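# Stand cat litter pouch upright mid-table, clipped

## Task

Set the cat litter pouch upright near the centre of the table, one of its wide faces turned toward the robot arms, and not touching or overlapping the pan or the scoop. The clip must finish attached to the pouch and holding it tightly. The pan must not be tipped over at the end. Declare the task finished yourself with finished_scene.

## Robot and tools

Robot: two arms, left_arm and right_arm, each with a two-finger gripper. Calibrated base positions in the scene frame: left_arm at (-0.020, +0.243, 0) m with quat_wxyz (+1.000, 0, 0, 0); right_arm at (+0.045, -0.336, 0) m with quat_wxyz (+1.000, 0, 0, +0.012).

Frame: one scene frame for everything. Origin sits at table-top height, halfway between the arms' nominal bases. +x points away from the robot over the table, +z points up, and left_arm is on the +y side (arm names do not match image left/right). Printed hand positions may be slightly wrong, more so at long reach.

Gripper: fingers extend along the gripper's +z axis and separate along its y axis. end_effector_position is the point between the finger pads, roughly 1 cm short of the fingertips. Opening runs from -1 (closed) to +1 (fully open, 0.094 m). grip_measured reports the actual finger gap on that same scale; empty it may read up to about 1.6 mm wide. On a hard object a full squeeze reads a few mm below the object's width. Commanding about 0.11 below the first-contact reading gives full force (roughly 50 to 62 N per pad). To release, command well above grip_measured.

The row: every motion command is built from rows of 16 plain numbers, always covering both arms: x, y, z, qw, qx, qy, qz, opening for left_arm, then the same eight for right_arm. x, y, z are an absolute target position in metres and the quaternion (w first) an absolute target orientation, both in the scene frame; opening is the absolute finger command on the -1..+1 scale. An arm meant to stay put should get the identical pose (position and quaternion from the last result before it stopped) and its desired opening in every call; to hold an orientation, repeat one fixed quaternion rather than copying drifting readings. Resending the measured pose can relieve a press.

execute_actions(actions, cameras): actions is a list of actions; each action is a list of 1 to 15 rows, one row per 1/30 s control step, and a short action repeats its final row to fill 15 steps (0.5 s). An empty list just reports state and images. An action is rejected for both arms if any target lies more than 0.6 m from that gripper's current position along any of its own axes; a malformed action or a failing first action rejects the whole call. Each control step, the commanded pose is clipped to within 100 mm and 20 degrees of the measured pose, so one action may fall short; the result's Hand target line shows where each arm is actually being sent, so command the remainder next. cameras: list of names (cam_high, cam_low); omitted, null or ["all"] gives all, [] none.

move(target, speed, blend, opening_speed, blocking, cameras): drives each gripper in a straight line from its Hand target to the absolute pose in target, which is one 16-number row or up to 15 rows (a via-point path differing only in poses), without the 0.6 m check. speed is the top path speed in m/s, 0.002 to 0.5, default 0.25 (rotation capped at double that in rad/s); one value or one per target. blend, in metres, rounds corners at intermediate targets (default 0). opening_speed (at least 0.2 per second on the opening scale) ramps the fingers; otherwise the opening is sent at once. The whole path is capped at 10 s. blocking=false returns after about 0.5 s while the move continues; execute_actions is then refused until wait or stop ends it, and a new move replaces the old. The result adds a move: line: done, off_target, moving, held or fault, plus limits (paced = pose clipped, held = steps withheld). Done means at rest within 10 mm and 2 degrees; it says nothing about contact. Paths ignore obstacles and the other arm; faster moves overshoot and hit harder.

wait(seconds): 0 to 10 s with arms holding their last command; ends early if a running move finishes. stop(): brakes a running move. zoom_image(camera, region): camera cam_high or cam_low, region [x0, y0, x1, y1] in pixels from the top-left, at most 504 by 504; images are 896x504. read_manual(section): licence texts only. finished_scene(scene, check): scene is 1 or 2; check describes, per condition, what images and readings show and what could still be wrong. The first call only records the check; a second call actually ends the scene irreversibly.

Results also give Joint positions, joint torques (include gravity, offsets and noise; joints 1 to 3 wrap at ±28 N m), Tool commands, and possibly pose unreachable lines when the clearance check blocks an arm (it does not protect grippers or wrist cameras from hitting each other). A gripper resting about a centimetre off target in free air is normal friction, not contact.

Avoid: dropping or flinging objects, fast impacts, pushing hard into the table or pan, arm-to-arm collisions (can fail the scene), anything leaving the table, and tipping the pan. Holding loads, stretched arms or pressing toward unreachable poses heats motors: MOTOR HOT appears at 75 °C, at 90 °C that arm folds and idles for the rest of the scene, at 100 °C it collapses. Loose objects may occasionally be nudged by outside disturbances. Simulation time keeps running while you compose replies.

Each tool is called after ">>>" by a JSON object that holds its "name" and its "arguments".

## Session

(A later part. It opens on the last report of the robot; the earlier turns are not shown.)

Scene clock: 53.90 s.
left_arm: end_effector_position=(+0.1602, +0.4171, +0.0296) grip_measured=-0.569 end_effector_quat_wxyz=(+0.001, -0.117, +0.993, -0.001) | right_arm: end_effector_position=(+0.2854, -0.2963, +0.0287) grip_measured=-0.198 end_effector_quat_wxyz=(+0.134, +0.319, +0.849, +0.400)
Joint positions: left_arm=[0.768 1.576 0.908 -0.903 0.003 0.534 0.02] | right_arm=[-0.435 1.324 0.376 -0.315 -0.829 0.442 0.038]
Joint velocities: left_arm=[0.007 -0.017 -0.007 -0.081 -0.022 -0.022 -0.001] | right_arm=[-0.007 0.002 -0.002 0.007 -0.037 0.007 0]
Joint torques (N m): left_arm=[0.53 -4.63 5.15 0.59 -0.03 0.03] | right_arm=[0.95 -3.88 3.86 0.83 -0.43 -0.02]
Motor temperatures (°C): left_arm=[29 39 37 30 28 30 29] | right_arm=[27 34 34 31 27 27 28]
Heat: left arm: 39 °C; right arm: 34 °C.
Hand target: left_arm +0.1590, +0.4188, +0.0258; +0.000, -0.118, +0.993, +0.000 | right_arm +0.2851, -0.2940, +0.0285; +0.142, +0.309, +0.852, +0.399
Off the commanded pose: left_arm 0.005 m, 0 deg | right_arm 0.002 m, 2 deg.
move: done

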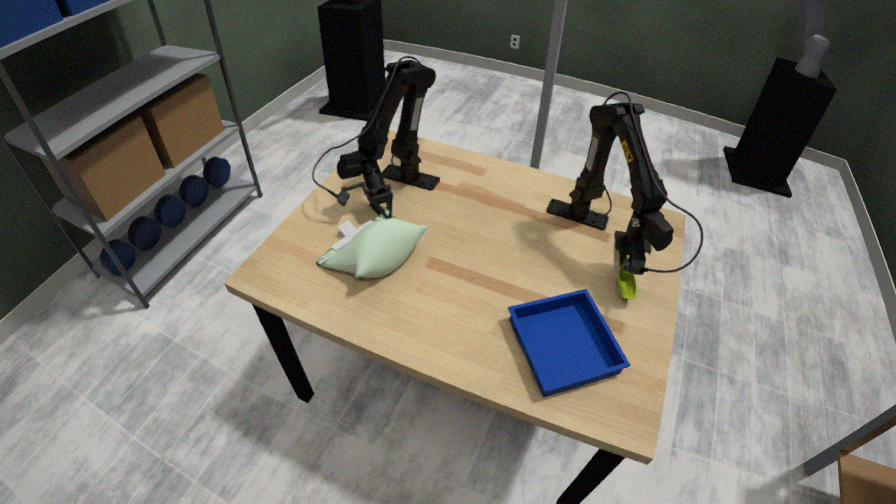

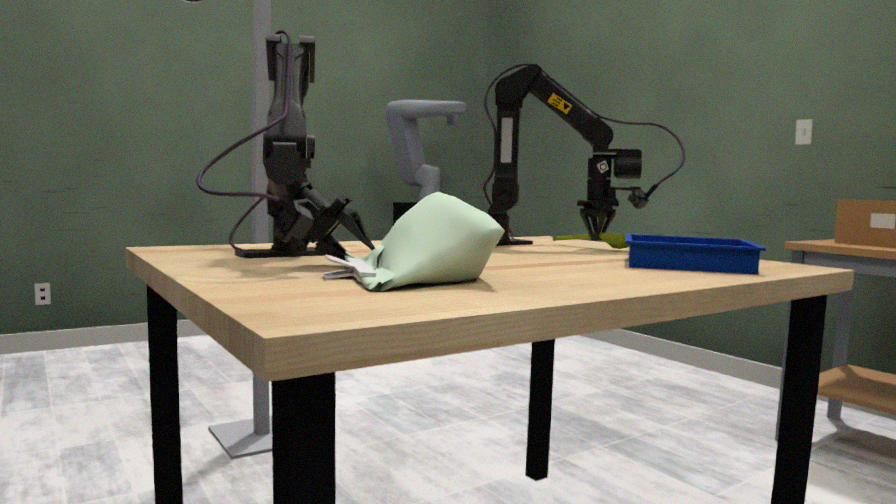

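>>> {"name": "move", "arguments": {"target": [0.16,0.42,0.018,0,-0.1184,0.9930,0,-0.2, 0.3035,-0.274,0.029,0.1445,0.3100,0.8517,0.3971,-0.2], "speed": 0.05, "opening_speed": 0.4}}

>>> {"name": "zoom_image", "arguments": {"camera": "cam_high", "region": [350, 170, 430, 250]}}

>>> {"name": "zoom_image", "arguments": {"camera": "cam_low", "region": [310, 160, 450, 300]}}

>>> {"name": "zoom_image", "arguments": {"camera": "cam_low", "region": [520, 160, 720, 280]}}

Scene clock: 55.90 s.
left_arm: end_effector_position=(+0.1629, +0.4199, +0.0236) grip_measured=-0.201 end_effector_quat_wxyz=(+0.005, -0.117, +0.993, +0.002) | right_arm: end_effector_position=(+0.2996, -0.2751, +0.0295) grip_measured=-0.198 end_effector_quat_wxyz=(+0.129, +0.323, +0.850, +0.397)
Joint positions: left_arm=[0.768 1.592 0.898 -0.867 0.002 0.534 0.038] | right_arm=[-0.286 1.324 0.369 -0.177 -0.767 0.643 0.038]
Joint velocities: left_arm=[0.002 0.002 -0.002 -0.007 -0.037 -0.007 -0.001] | right_arm=[0.007 0.012 0.002 -0.037 -0.037 0.007 0]
Joint torques (N m): left_arm=[0.53 -4.37 4.77 0.57 -0.06 0.05] | right_arm=[1.21 -2.35 4.27 1.34 -0.46 -0.03]
Motor temperatures (°C): left_arm=[29 38 36 30 28 30 29] | right_arm=[27 34 34 31 27 27 28]
Heat: left arm: 38 °C; right arm: 34 °C.
Hand target: left_arm +0.1600, +0.4199, +0.0182; +0.000, -0.118, +0.993, +0.000 | right_arm +0.3033, -0.2733, +0.0295; +0.142, +0.309, +0.852, +0.398
Off the commanded pose: left_arm 0.006 m, 1 deg | right_arm 0.004 m, 2 deg.
move: done

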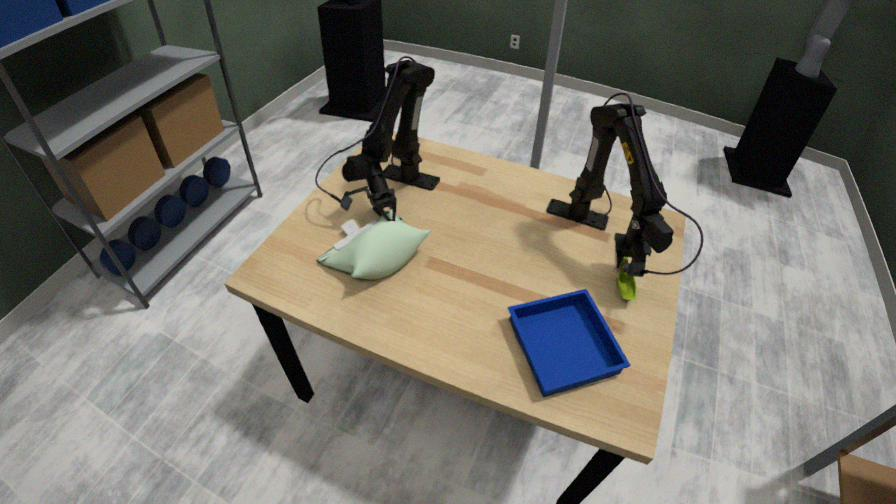

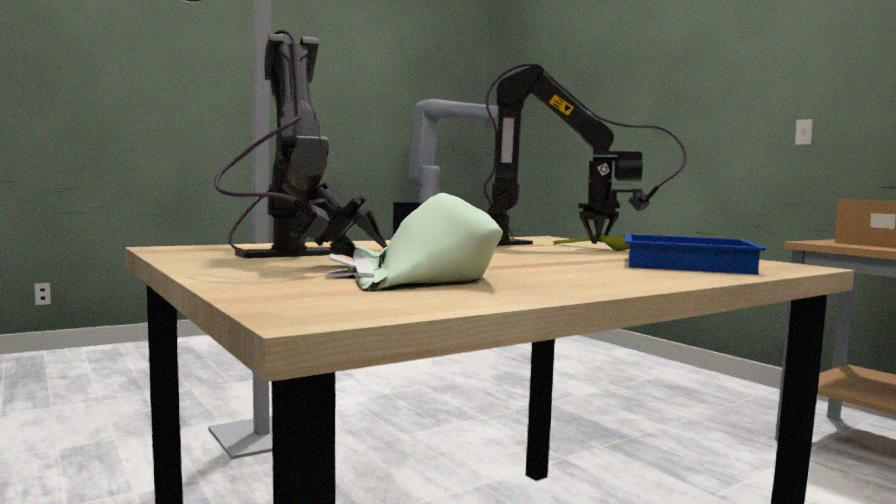

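Scaled by 6.300.

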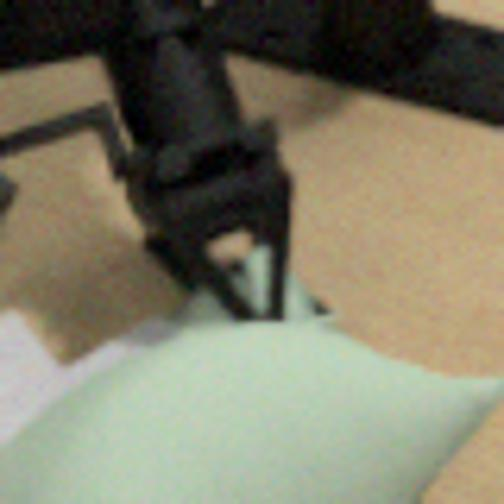

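Scaled by 3.600.

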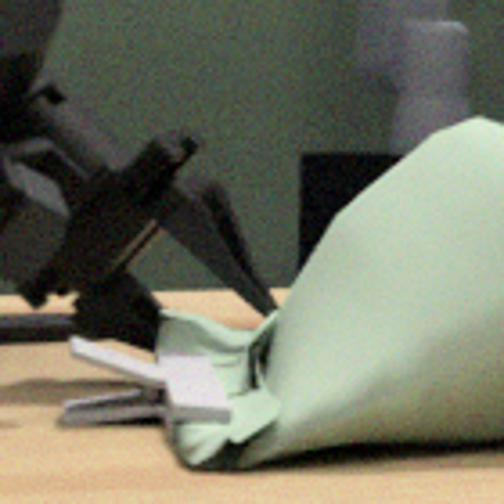

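Scaled by 2.520.

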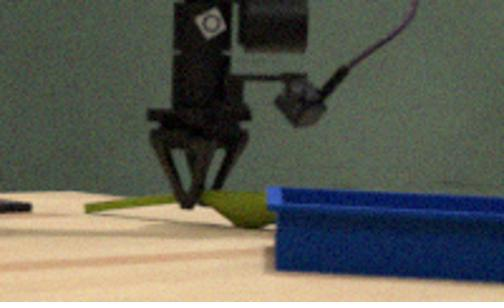

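>>> {"name": "zoom_image", "arguments": {"camera": "cam_high", "region": [370, 190, 420, 230]}}

>>> {"name": "zoom_image", "arguments": {"camera": "cam_low", "region": [325, 225, 405, 295]}}

Scaled by 10.080.

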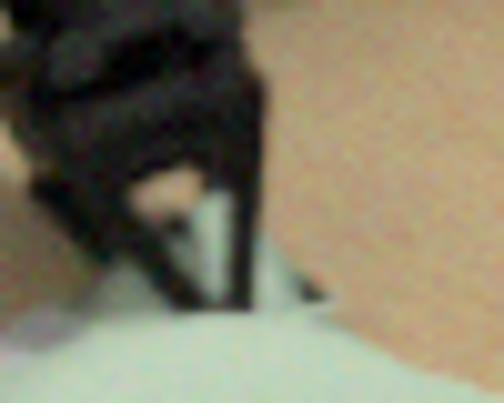

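Scaled by 6.300.

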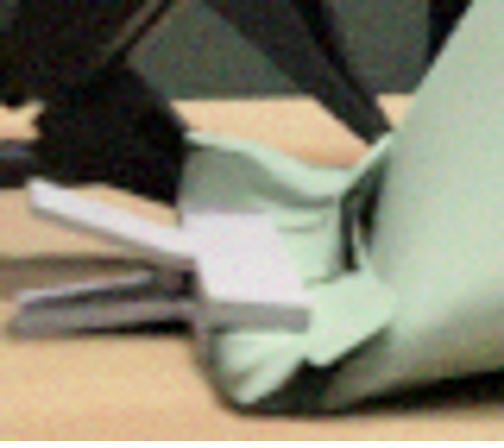

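>>> {"name": "move", "arguments": {"target": [[0.163,0.42,0.12,0,-0.1184,0.9930,0,0.0, 0.3035,-0.274,0.030,0.1445,0.3100,0.8517,0.3971,-1.0],[0.20,0.25,0.20,0.2302,-0.4936,0.7601,-0.3544,0.0, 0.3035,-0.274,0.030,0.1445,0.3100,0.8517,0.3971,-1.0]], "speed": [0.2, 0.35], "opening_speed": 0.5}}

>>> {"name": "zoom_image", "arguments": {"camera": "cam_high", "region": [350, 170, 430, 250]}}

>>> {"name": "zoom_image", "arguments": {"camera": "cam_low", "region": [310, 200, 410, 300]}}

Scene clock: 60.17 s.
left_arm: end_effector_position=(+0.1993, +0.2527, +0.2018) grip_measured=-0.001 end_effector_quat_wxyz=(+0.216, -0.496, +0.761, -0.357) | right_arm: end_effector_position=(+0.2997, -0.2774, +0.0275) grip_measured=-0.972 end_effector_quat_wxyz=(+0.128, +0.332, +0.849, +0.390)
Joint positions: left_arm=[0.609 0.827 0.852 -1.078 0.723 -0.745 0.047] | right_arm=[-0.286 1.324 0.369 -0.178 -0.75 0.658 0.001]
Joint velocities: left_arm=[-0.007 0.012 -0.002 -0.051 -0.066 -0.081 -0.001] | right_arm=[0.012 -0.007 -0.002 0.037 -0.022 0.007 0.001]
Joint torques (N m): left_arm=[-0.31 -0.64 5.82 1.39 0.31 0.05] | right_arm=[0.96 -3.11 4.52 1.2 -0.61 -0.29]
Motor temperatures (°C): left_arm=[29 36 36 30 28 30 29] | right_arm=[27 34 34 32 27 27 28]
Heat: left arm: 36 °C; right arm: 34 °C.
Hand target: left_arm +0.1992, +0.2519, +0.2007; +0.221, -0.491, +0.763, -0.356 | right_arm +0.3032, -0.2741, +0.0303; +0.144, +0.310, +0.852, +0.397
Off the commanded pose: left_arm 0.003 m, 2 deg | right_arm 0.006 m, 3 deg.
move: off_target (right_arm)

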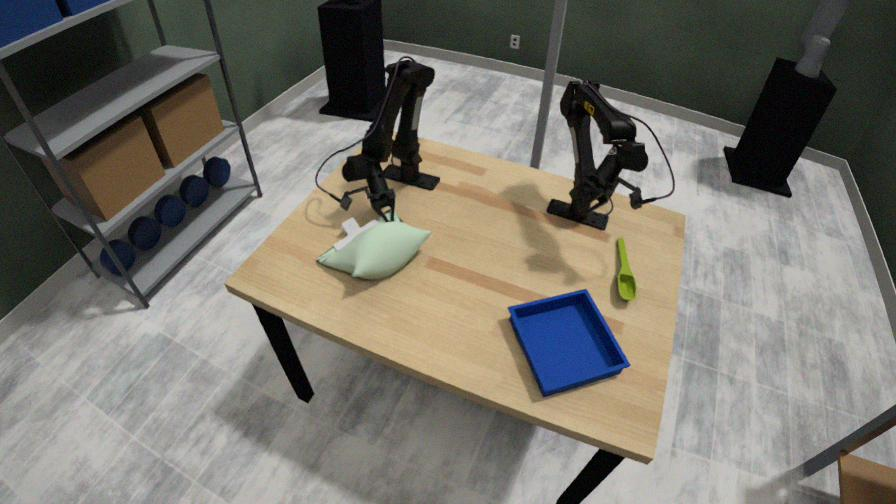

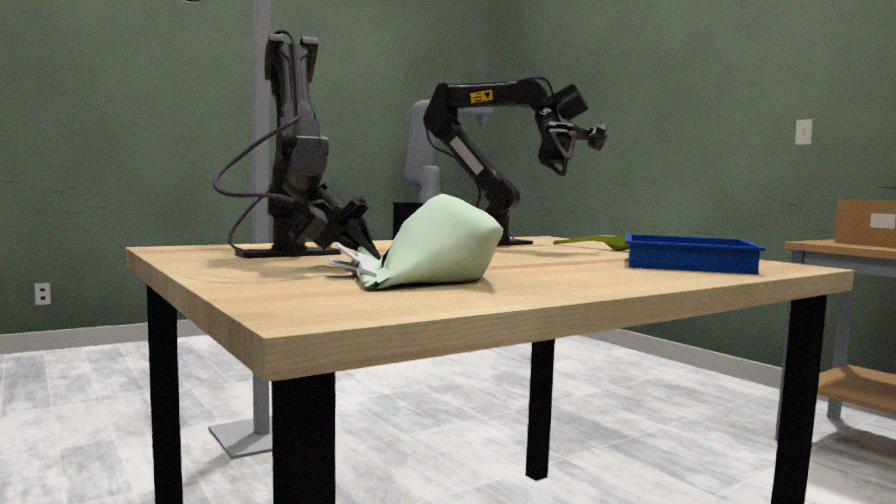

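Scaled by 6.300.

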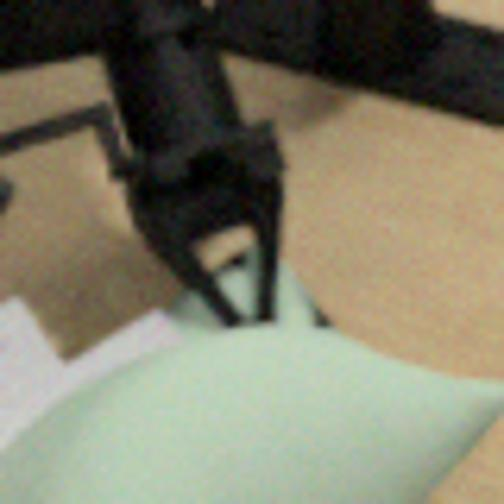

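Scaled by 5.040.

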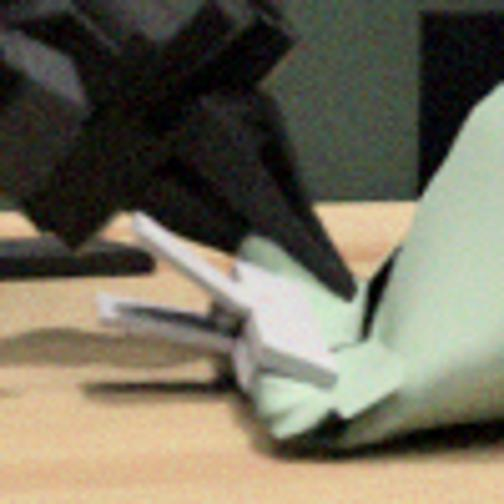

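>>> {"name": "move", "arguments": {"target": [[0.302,-0.262,0.060,0.20,0.25,0.20,0.2302,0.0, 0,0,0,0,0,0,0,0]], "speed": 0.08}}

the call gives right_arm/qw, right_arm/qx, right_arm/qy, right_arm/qz that name no orientation (all zero or nearly, or too large to normalise), so nothing of the call was run. Give a quaternion of ordinary size, such as one of length 1.
Scene clock: 60.60 s.
left_arm: end_effector_position=(+0.1993, +0.2528, +0.2019) grip_measured=-0.001 end_effector_quat_wxyz=(+0.216, -0.496, +0.761, -0.358) | right_arm: end_effector_position=(+0.2997, -0.2774, +0.0275) grip_measured=-0.972 end_effector_quat_wxyz=(+0.128, +0.332, +0.849, +0.390)
Joint positions: left_arm=[0.609 0.827 0.852 -1.078 0.723 -0.745 0.047] | right_arm=[-0.286 1.324 0.369 -0.178 -0.75 0.658 0.001]
Joint velocities: left_arm=[-0.002 -0.017 -0.022 0.007 -0.11 0.037 0] | right_arm=[0.002 0.002 0.027 -0.051 0.037 0.007 -0.001]
Joint torques (N m): left_arm=[-0.42 -0.77 5.79 1.44 0.29 0.04] | right_arm=[0.98 -3.11 4.27 1.24 -0.59 -0.27]
Motor temperatures (°C): left_arm=[29 36 36 30 28 30 29] | right_arm=[27 34 34 32 27 27 28]
Heat: left arm: 36 °C; right arm: 34 °C.
Hand target: left_arm +0.1993, +0.2519, +0.2008; +0.221, -0.491, +0.764, -0.356 | right_arm +0.3032, -0.2741, +0.0303; +0.144, +0.310, +0.852, +0.397
Tool commands: left_gripper/opening=+0.0 right_gripper/opening=-1.0
Off the commanded pose: left_arm 0.003 m, 2 deg | right_arm 0.006 m, 3 deg.

>>> {"name": "move", "arguments": {"target": [[0.20,0.25,0.20,0.2302,-0.4936,0.7601,-0.3544,0.0, 0.302,-0.265,0.058,0.16174,0.34683,0.83731,0.39046,-1.0],[0.20,0.25,0.20,0.2302,-0.4936,0.7601,-0.3544,0.0, 0.299,-0.235,0.064,0.1786,0.3830,0.8214,0.3830,-1.0],[0.20,0.25,0.20,0.2302,-0.4936,0.7601,-0.3544,0.0, 0.293,-0.185,0.064,0.21132,0.45315,0.78488,0.36601,-1.0]], "speed": 0.08, "blend": 0.015}}

>>> {"name": "zoom_image", "arguments": {"camera": "cam_high", "region": [320, 160, 460, 300]}}

>>> {"name": "zoom_image", "arguments": {"camera": "cam_low", "region": [300, 160, 540, 310]}}

Scene clock: 63.73 s.
left_arm: end_effector_position=(+0.2000, +0.2508, +0.2009) grip_measured=-0.001 end_effector_quat_wxyz=(+0.225, -0.498, +0.758, -0.355) | right_arm: end_effector_position=(+0.2898, -0.1913, +0.0573) grip_measured=-0.978 end_effector_quat_wxyz=(+0.204, +0.470, +0.786, +0.347)
Joint positions: left_arm=[0.583 0.797 0.831 -1.044 0.702 -0.789 0.047] | right_arm=[0.531 0.999 0.285 -0.03 0.04 1.616 0.001]
Joint velocities: left_arm=[-0.002 -0.022 0.007 0.007 0.022 -0.007 0] | right_arm=[0.007 -0.002 0.007 -0.007 -0.037 0.007 0]
Joint torques (N m): left_arm=[-0.43 -0.39 6.13 1.46 0.25 0.06] | right_arm=[1.48 -1.73 6.41 1.84 -0.21 -0.14]
Motor temperatures (°C): left_arm=[29 35 36 31 28 30 29] | right_arm=[27 34 34 33 27 27 28]
Heat: left arm: 36 °C; right arm: 34 °C.
Hand target: left_arm +0.1998, +0.2500, +0.1996; +0.230, -0.493, +0.761, -0.354 | right_arm +0.2913, -0.1815, +0.0646; +0.204, +0.453, +0.786, +0.367
Off the commanded pose: left_arm 0.001 m, 1 deg | right_arm 0.010 m, 3 deg.
move: off_target (right_arm)

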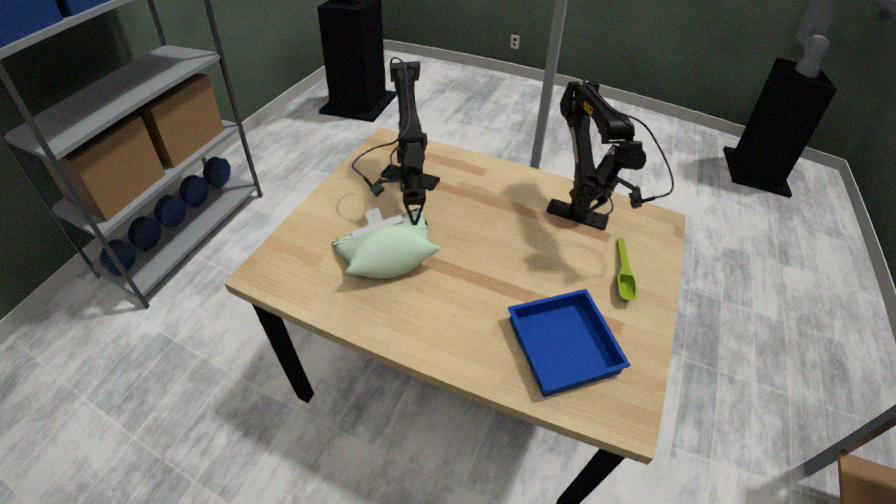

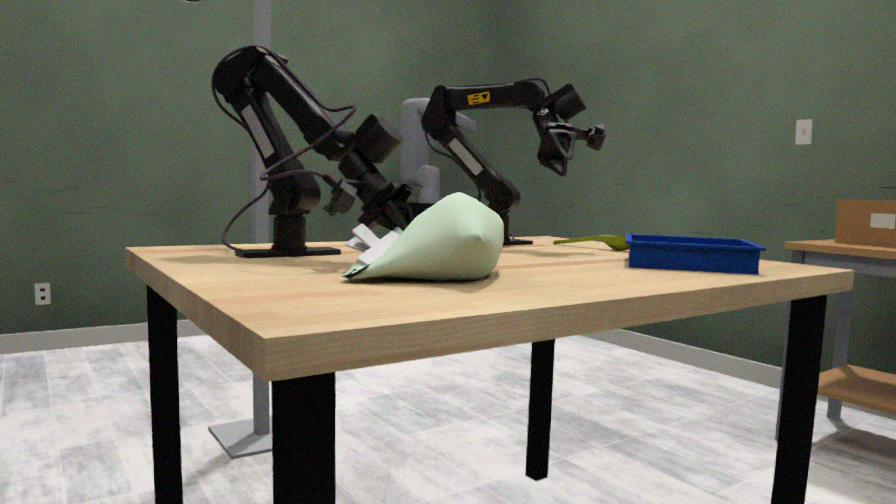

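Scaled by 3.600.

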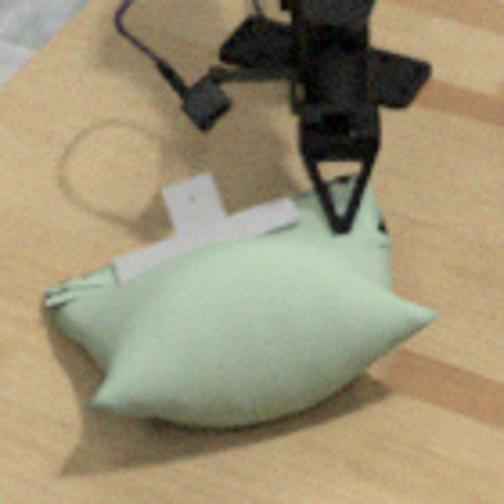

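Scaled by 2.100.

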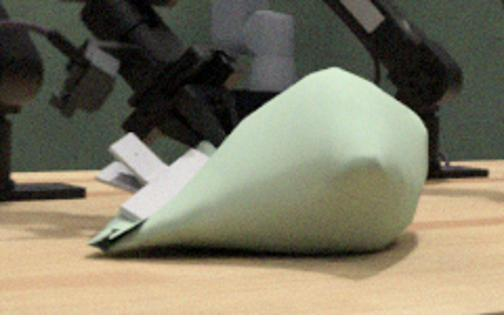

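>>> {"name": "move", "arguments": {"target": [[0.20,0.25,0.20,0.2302,-0.4936,0.7601,-0.3544,0.0, 0.291,-0.140,0.066,0.26021,0.45315,0.78488,0.33304,-1.0],[0.20,0.25,0.20,0.2302,-0.4936,0.7601,-0.3544,0.0, 0.288,-0.090,0.066,0.30657,0.43245,0.79647,0.29092,-1.0]], "speed": 0.08, "blend": 0.015}}

>>> {"name": "zoom_image", "arguments": {"camera": "cam_high", "region": [320, 160, 480, 300]}}

>>> {"name": "zoom_image", "arguments": {"camera": "cam_low", "region": [300, 160, 540, 310]}}

Scene clock: 66.33 s.
left_arm: end_effector_position=(+0.2001, +0.2510, +0.2009) grip_measured=-0.001 end_effector_quat_wxyz=(+0.225, -0.499, +0.758, -0.355) | right_arm: end_effector_position=(+0.2881, -0.1150, +0.0512) grip_measured=-0.978 end_effector_quat_wxyz=(+0.317, +0.452, +0.793, +0.259)
Joint positions: left_arm=[0.583 0.797 0.831 -1.043 0.702 -0.79 0.047] | right_arm=[1.03 1.447 0.553 -0.061 0.617 1.889 0.001]
Joint velocities: left_arm=[-0.017 -0.007 -0.017 0.022 -0.095 0.007 0] | right_arm=[-0.007 0.007 -0.017 -0.066 0.007 -0.037 0]
Joint torques (N m): left_arm=[-0.51 -0.69 5.71 1.45 0.3 0.03] | right_arm=[2.61 -4.44 9.28 1.28 -0.09 -0.29]
Motor temperatures (°C): left_arm=[29 34 36 31 28 30 29] | right_arm=[27 34 34 33 27 27 28]
Heat: left arm: 36 °C; right arm: 34 °C.
Hand target: left_arm +0.2000, +0.2501, +0.1999; +0.230, -0.494, +0.760, -0.354 | right_arm +0.2868, -0.0898, +0.0643; +0.302, +0.435, +0.798, +0.289
Off the commanded pose: left_arm 0.001 m, 1 deg | right_arm 0.029 m, 5 deg.
move: off_target (right_arm)

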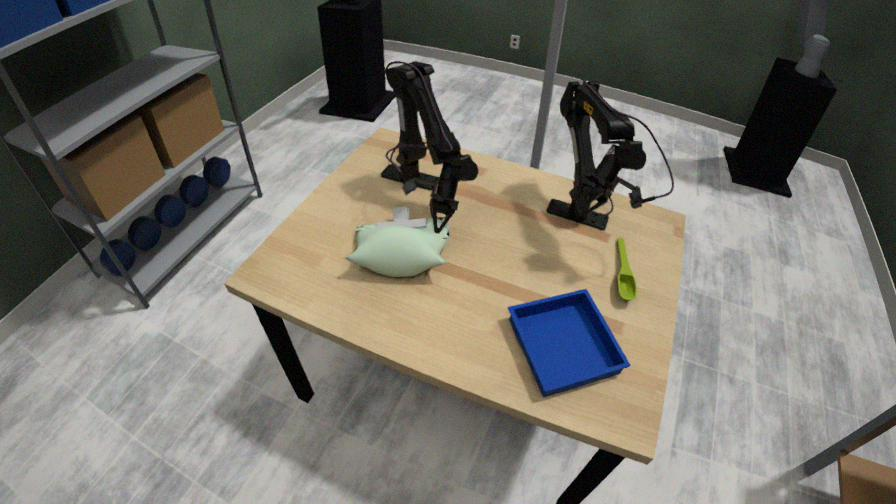

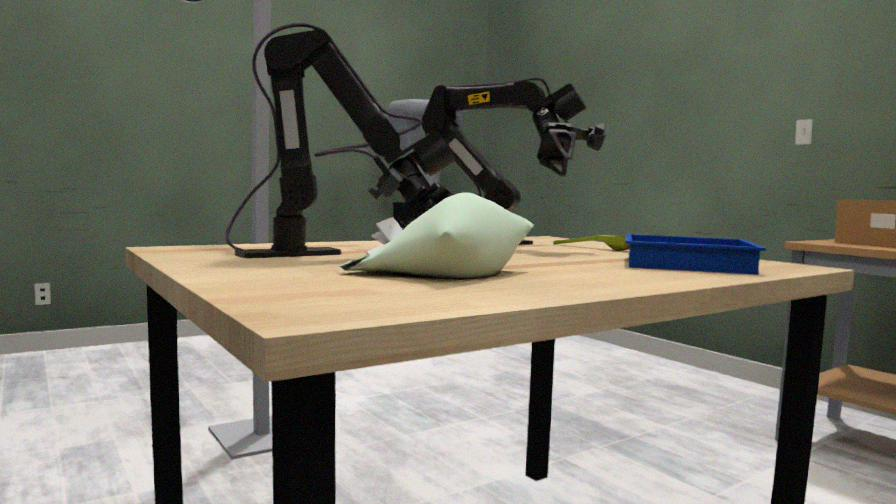

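Scaled by 3.150.

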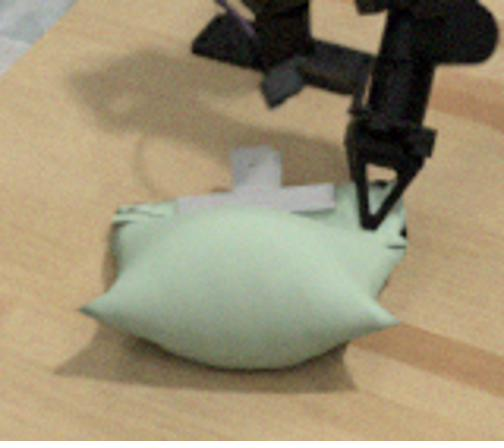

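Scaled by 2.100.

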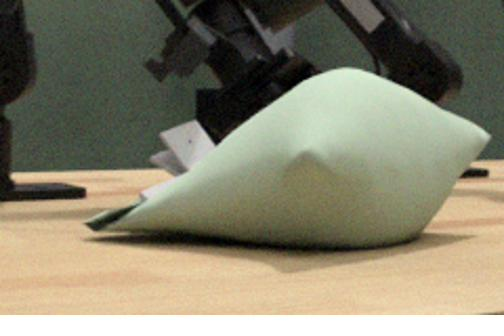

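>>> {"name": "move", "arguments": {"target": [[0.20,0.25,0.20,0.2302,-0.4936,0.7601,-0.3544,0.0, 0.294,-0.040,0.068,0.30657,0.43245,0.79647,0.29092,-1.0],[0.20,0.25,0.20,0.2302,-0.4936,0.7601,-0.3544,0.0, 0.300,0.018,0.070,0.33303,0.39729,0.81458,0.26020,-1.0]], "speed": 0.08, "blend": 0.015}}

>>> {"name": "zoom_image", "arguments": {"camera": "cam_high", "region": [340, 160, 500, 300]}}

>>> {"name": "zoom_image", "arguments": {"camera": "cam_low", "region": [320, 160, 560, 310]}}

Scene clock: 68.83 s.
left_arm: end_effector_position=(+0.2001, +0.2510, +0.2009) grip_measured=-0.001 end_effector_quat_wxyz=(+0.225, -0.499, +0.758, -0.355) | right_arm: end_effector_position=(+0.3032, -0.0142, +0.0567) grip_measured=-0.978 end_effector_quat_wxyz=(+0.345, +0.416, +0.811, +0.222)
Joint positions: left_arm=[0.583 0.797 0.831 -1.043 0.702 -0.79 0.047] | right_arm=[1.158 1.833 1.02 -0.272 0.723 1.942 0.001]
Joint velocities: left_arm=[0.007 -0.002 -0.002 -0.022 -0.007 0.022 0] | right_arm=[0.012 -0.002 -0.012 -0.081 -0.037 0.051 0.001]
Joint torques (N m): left_arm=[-0.49 -0.44 5.87 1.48 0.29 0.03] | right_arm=[2.32 -7.34 9.69 1.35 0.08 -0.45]
Motor temperatures (°C): left_arm=[29 34 36 31 28 30 29] | right_arm=[27 34 35 33 26 27 28]
Heat: left arm: 36 °C; right arm: 35 °C.
Hand target: left_arm +0.1999, +0.2500, +0.1999; +0.230, -0.494, +0.760, -0.354 | right_arm +0.2997, +0.0158, +0.0704; +0.332, +0.398, +0.815, +0.259
Off the commanded pose: left_arm 0.001 m, 1 deg | right_arm 0.035 m, 5 deg.
move: off_target (right_arm)

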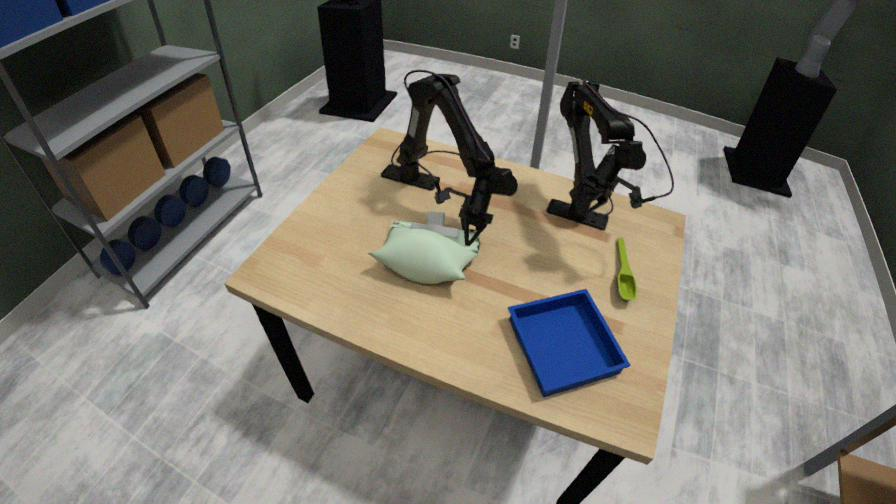

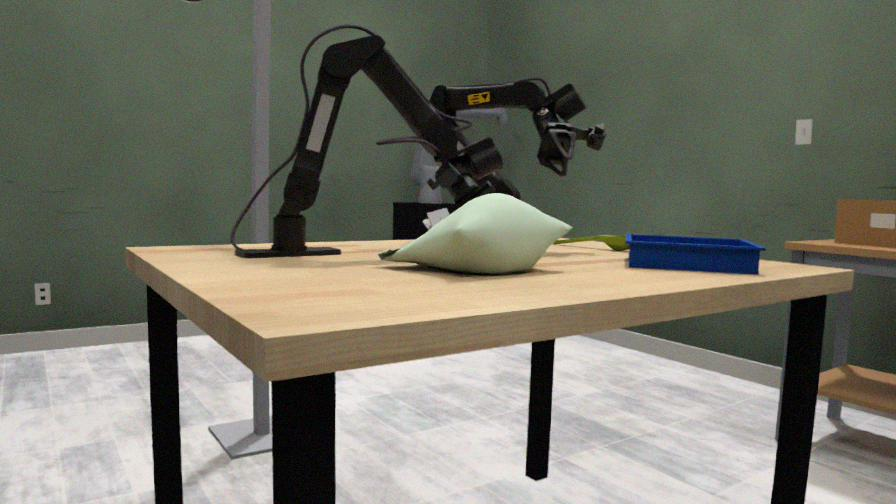

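Scaled by 3.150.

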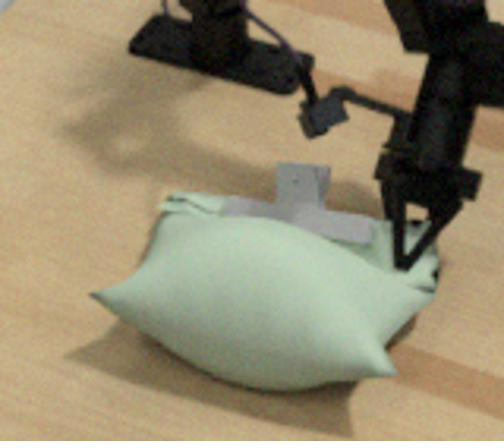

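Scaled by 2.100.

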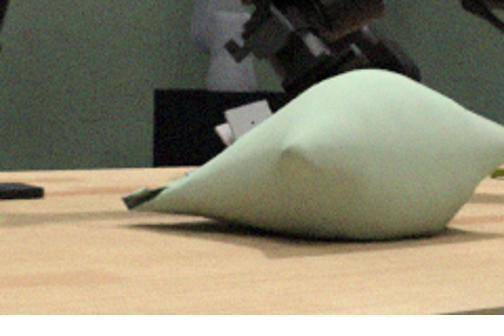

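>>> {"name": "move", "arguments": {"target": [0.22,0.18,0.16,0.2302,-0.4936,0.7601,-0.3544,0.0, 0.302,-0.010,0.056,0.33303,0.39729,0.81458,0.26020,-0.4], "speed": 0.1, "opening_speed": 0.5}}

>>> {"name": "zoom_image", "arguments": {"camera": "cam_high", "region": [360, 180, 500, 300]}}

Scene clock: 71.77 s.
left_arm: end_effector_position=(+0.2179, +0.1803, +0.1598) grip_measured=-0.001 end_effector_quat_wxyz=(+0.225, -0.493, +0.765, -0.347) | right_arm: end_effector_position=(+0.2956, +0.0026, +0.0500) grip_measured=-0.402 end_effector_quat_wxyz=(+0.316, +0.395, +0.820, +0.267)
Joint positions: left_arm=[-0.071 0.68 0.6 -0.668 0.263 -1.332 0.047] | right_arm=[1.167 1.82 0.947 -0.103 0.654 1.881 0.028]
Joint velocities: left_arm=[0.007 -0.017 0.037 0.022 -0.081 -0.095 -0.001] | right_arm=[0.007 -0.007 0.007 -0.066 0.051 -0.007 0.002]
Joint torques (N m): left_arm=[-0.57 0.23 6.45 1.86 -0.04 0.01] | right_arm=[-1.55 -10.09 4.25 1 0.57 -0.24]
Motor temperatures (°C): left_arm=[29 33 36 32 28 30 28] | right_arm=[27 35 35 33 27 27 28]
Heat: left arm: 36 °C; right arm: 35 °C.
Hand target: left_arm +0.2178, +0.1807, +0.1574; +0.229, -0.492, +0.765, -0.345 | right_arm +0.3020, -0.0094, +0.0563; +0.333, +0.397, +0.815, +0.260
Off the commanded pose: left_arm 0.002 m, 1 deg | right_arm 0.015 m, 2 deg.
move: off_target (right_arm)

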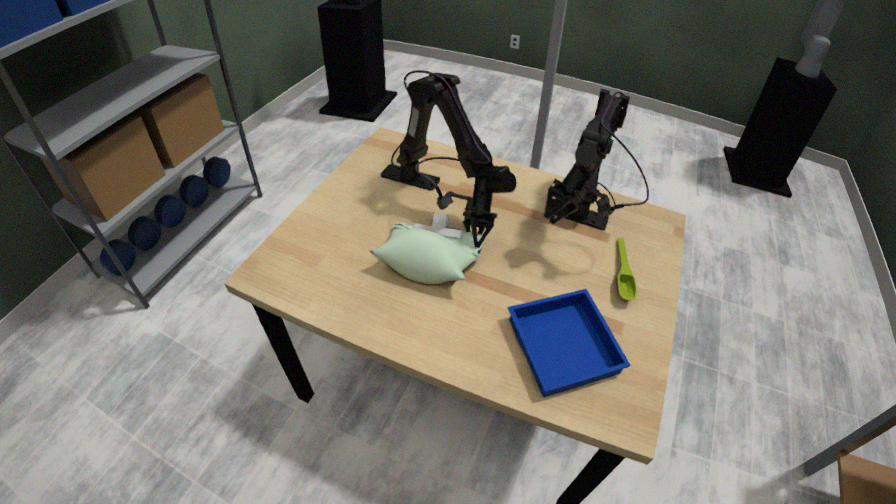

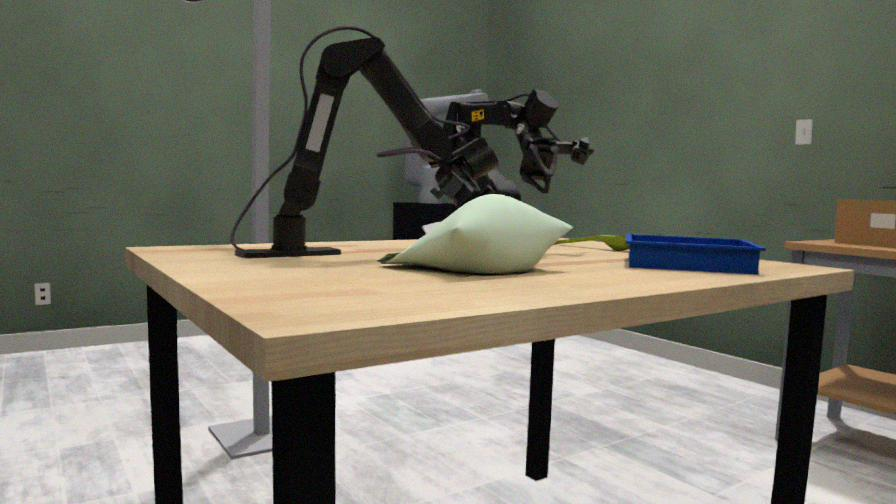

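Scaled by 3.600.

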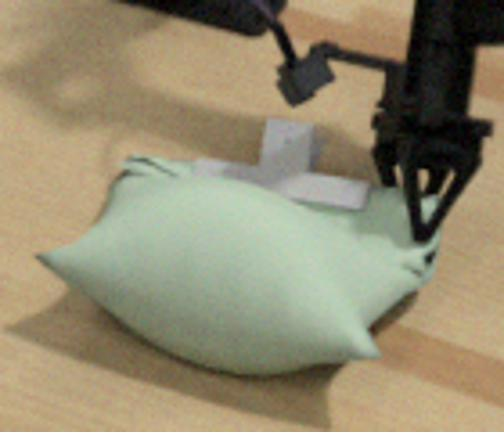

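>>> {"name": "move", "arguments": {"target": [[0.22,0.18,0.16,0.2302,-0.4936,0.7601,-0.3544,0.0, 0.270,-0.014,0.060,0.33303,0.39729,0.81458,0.26020,-0.4],[0.22,0.18,0.16,0.2302,-0.4936,0.7601,-0.3544,0.0, 0.245,-0.022,0.12,0.33303,0.39729,0.81458,0.26020,-0.4],[0.22,0.18,0.16,0.2302,-0.4936,0.7601,-0.3544,0.0, 0.240,-0.10,0.20,0.29359,0.36863,0.82796,0.30402,-0.4],[0.22,0.18,0.16,0.2302,-0.4936,0.7601,-0.3544,0.0, 0.245,-0.215,0.18,0.16174,0.34683,0.83731,0.39046,-0.4],[0.22,0.18,0.16,0.2302,-0.4936,0.7601,-0.3544,0.0, 0.268,-0.283,0.075,0.16174,0.34683,0.83731,0.39046,-0.4]], "speed": [0.08, 0.15, 0.3, 0.3, 0.25], "blend": [0.01, 0.03, 0.03, 0.03, 0]}}

>>> {"name": "zoom_image", "arguments": {"camera": "cam_high", "region": [360, 180, 500, 300]}}

>>> {"name": "zoom_image", "arguments": {"camera": "cam_low", "region": [340, 160, 580, 310]}}

Scene clock: 75.77 s.
left_arm: end_effector_position=(+0.2209, +0.1801, +0.1631) grip_measured=-0.001 end_effector_quat_wxyz=(+0.230, -0.494, +0.760, -0.353) | right_arm: end_effector_position=(+0.2623, -0.2861, +0.0737) grip_measured=-0.402 end_effector_quat_wxyz=(+0.161, +0.352, +0.838, +0.386)
Joint positions: left_arm=[-0.071 0.68 0.6 -0.649 0.262 -1.342 0.047] | right_arm=[-0.39 0.907 0.371 -0.584 -0.763 0.612 0.028]
Joint velocities: left_arm=[-0.012 0.007 0.002 -0.051 0.007 -0.11 -0.001] | right_arm=[-0.002 -0.012 -0.012 0.081 0.051 -0.081 -0.001]
Joint torques (N m): left_arm=[0.16 0.12 6.24 1.78 0.14 0.04] | right_arm=[-0.95 -0.7 6.94 0.96 -0.61 -0.2]
Motor temperatures (°C): left_arm=[29 32 36 32 28 30 28] | right_arm=[27 35 35 33 27 27 28]
Heat: left arm: 36 °C; right arm: 35 °C.
Hand target: left_arm +0.2200, +0.1799, +0.1599; +0.230, -0.493, +0.760, -0.354 | right_arm +0.2671, -0.2880, +0.0794; +0.175, +0.342, +0.837, +0.390
Off the commanded pose: left_arm 0.003 m, 0 deg | right_arm 0.007 m, 1 deg.
move: done

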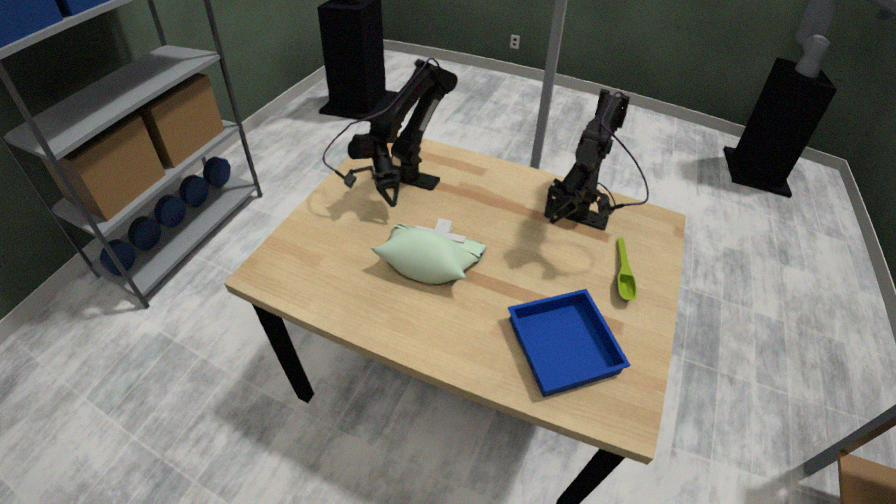

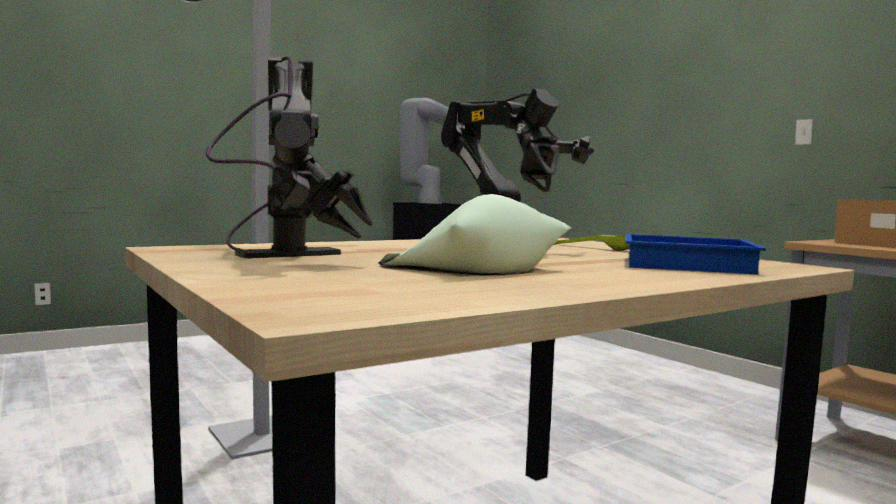

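Scaled by 3.600.

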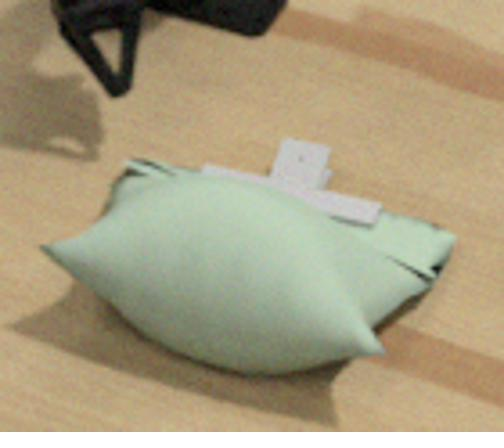

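Scaled by 2.100.

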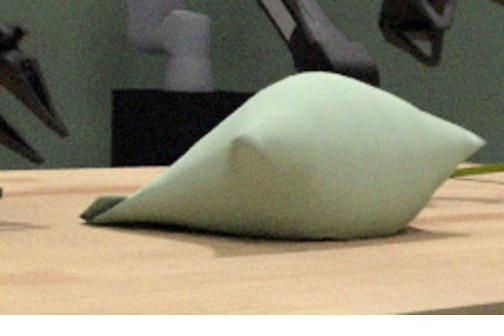

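>>> {"name": "move", "arguments": {"target": [[0.225,0.055,0.075,0.2177,-0.4668,0.7769,-0.3623,-0.3, 0.279,-0.279,0.045,0.16174,0.34683,0.83731,0.39046,-0.3],[0.236,0.043,0.032,0.2177,-0.4668,0.7769,-0.3623,-0.3, 0.282,-0.275,0.028,0.16174,0.34683,0.83731,0.39046,-0.3],[0.260,0.030,0.030,0.2177,-0.4668,0.7769,-0.3623,-0.3, 0.300,-0.256,0.028,0.16174,0.34683,0.83731,0.39046,-0.3]], "speed": [0.2, 0.08, 0.05], "blend": [0.01, 0.005, 0]}}

>>> {"name": "zoom_image", "arguments": {"camera": "cam_high", "region": [370, 190, 500, 290]}}

>>> {"name": "zoom_image", "arguments": {"camera": "cam_low", "region": [340, 200, 460, 290]}}

Scene clock: 79.03 s.
left_arm: end_effector_position=(+0.2515, +0.0355, +0.0243) grip_measured=-0.299 end_effector_quat_wxyz=(+0.218, -0.467, +0.781, -0.351) | right_arm: end_effector_position=(+0.2973, -0.2549, +0.0282) grip_measured=-0.302 end_effector_quat_wxyz=(+0.150, +0.351, +0.835, +0.396)
Joint positions: left_arm=[-0.769 1.478 0.37 0.367 -0.219 -1.75 0.033] | right_arm=[-0.145 1.22 0.257 0.012 -0.665 0.895 0.033]
Joint velocities: left_arm=[-0.002 0.002 -0.002 -0.139 -0.022 -0.022 0.001] | right_arm=[-0.007 -0.012 0.002 -0.051 0.007 0.007 0.001]
Joint torques (N m): left_arm=[0.47 -3.1 7.16 1.78 -0.11 0.16] | right_arm=[0.8 -1.55 5.41 1.37 -0.14 -0.03]
Motor temperatures (°C): left_arm=[29 32 36 33 28 30 28] | right_arm=[27 35 35 33 27 27 28]
Heat: left arm: 36 °C; right arm: 35 °C.
Hand target: left_arm +0.2571, +0.0327, +0.0280; +0.222, -0.465, +0.780, -0.354 | right_arm +0.3004, -0.2555, +0.0277; +0.159, +0.347, +0.837, +0.392
Off the commanded pose: left_arm 0.012 m, 1 deg | right_arm 0.003 m, 2 deg.
move: off_target (left_arm)

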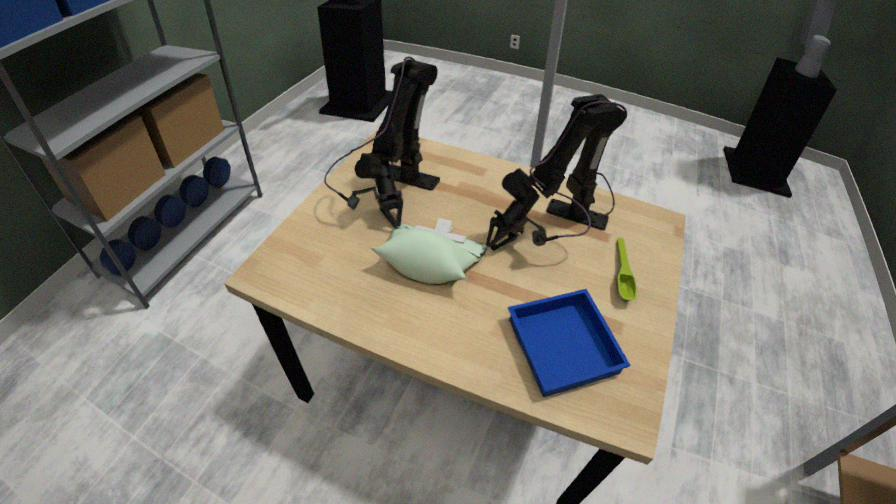

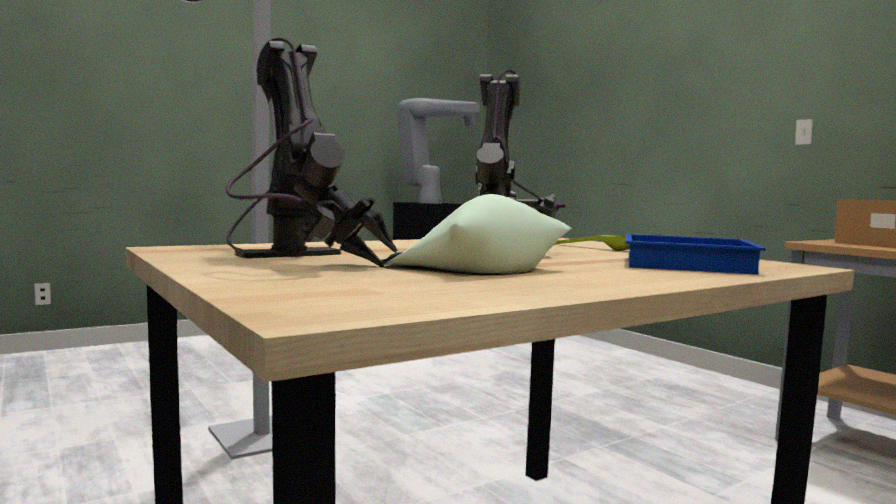

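Scaled by 3.877.

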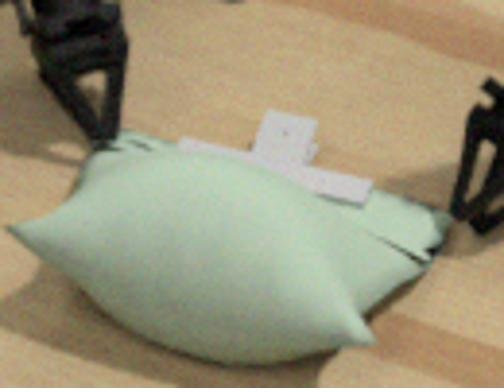

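Scaled by 4.200.

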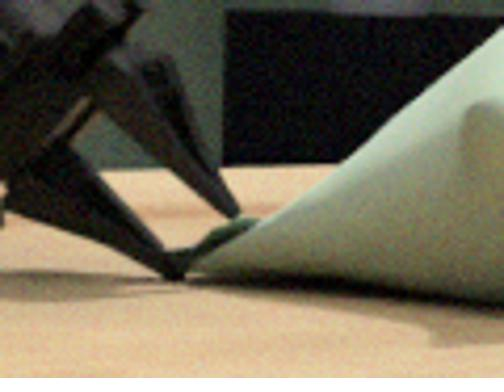

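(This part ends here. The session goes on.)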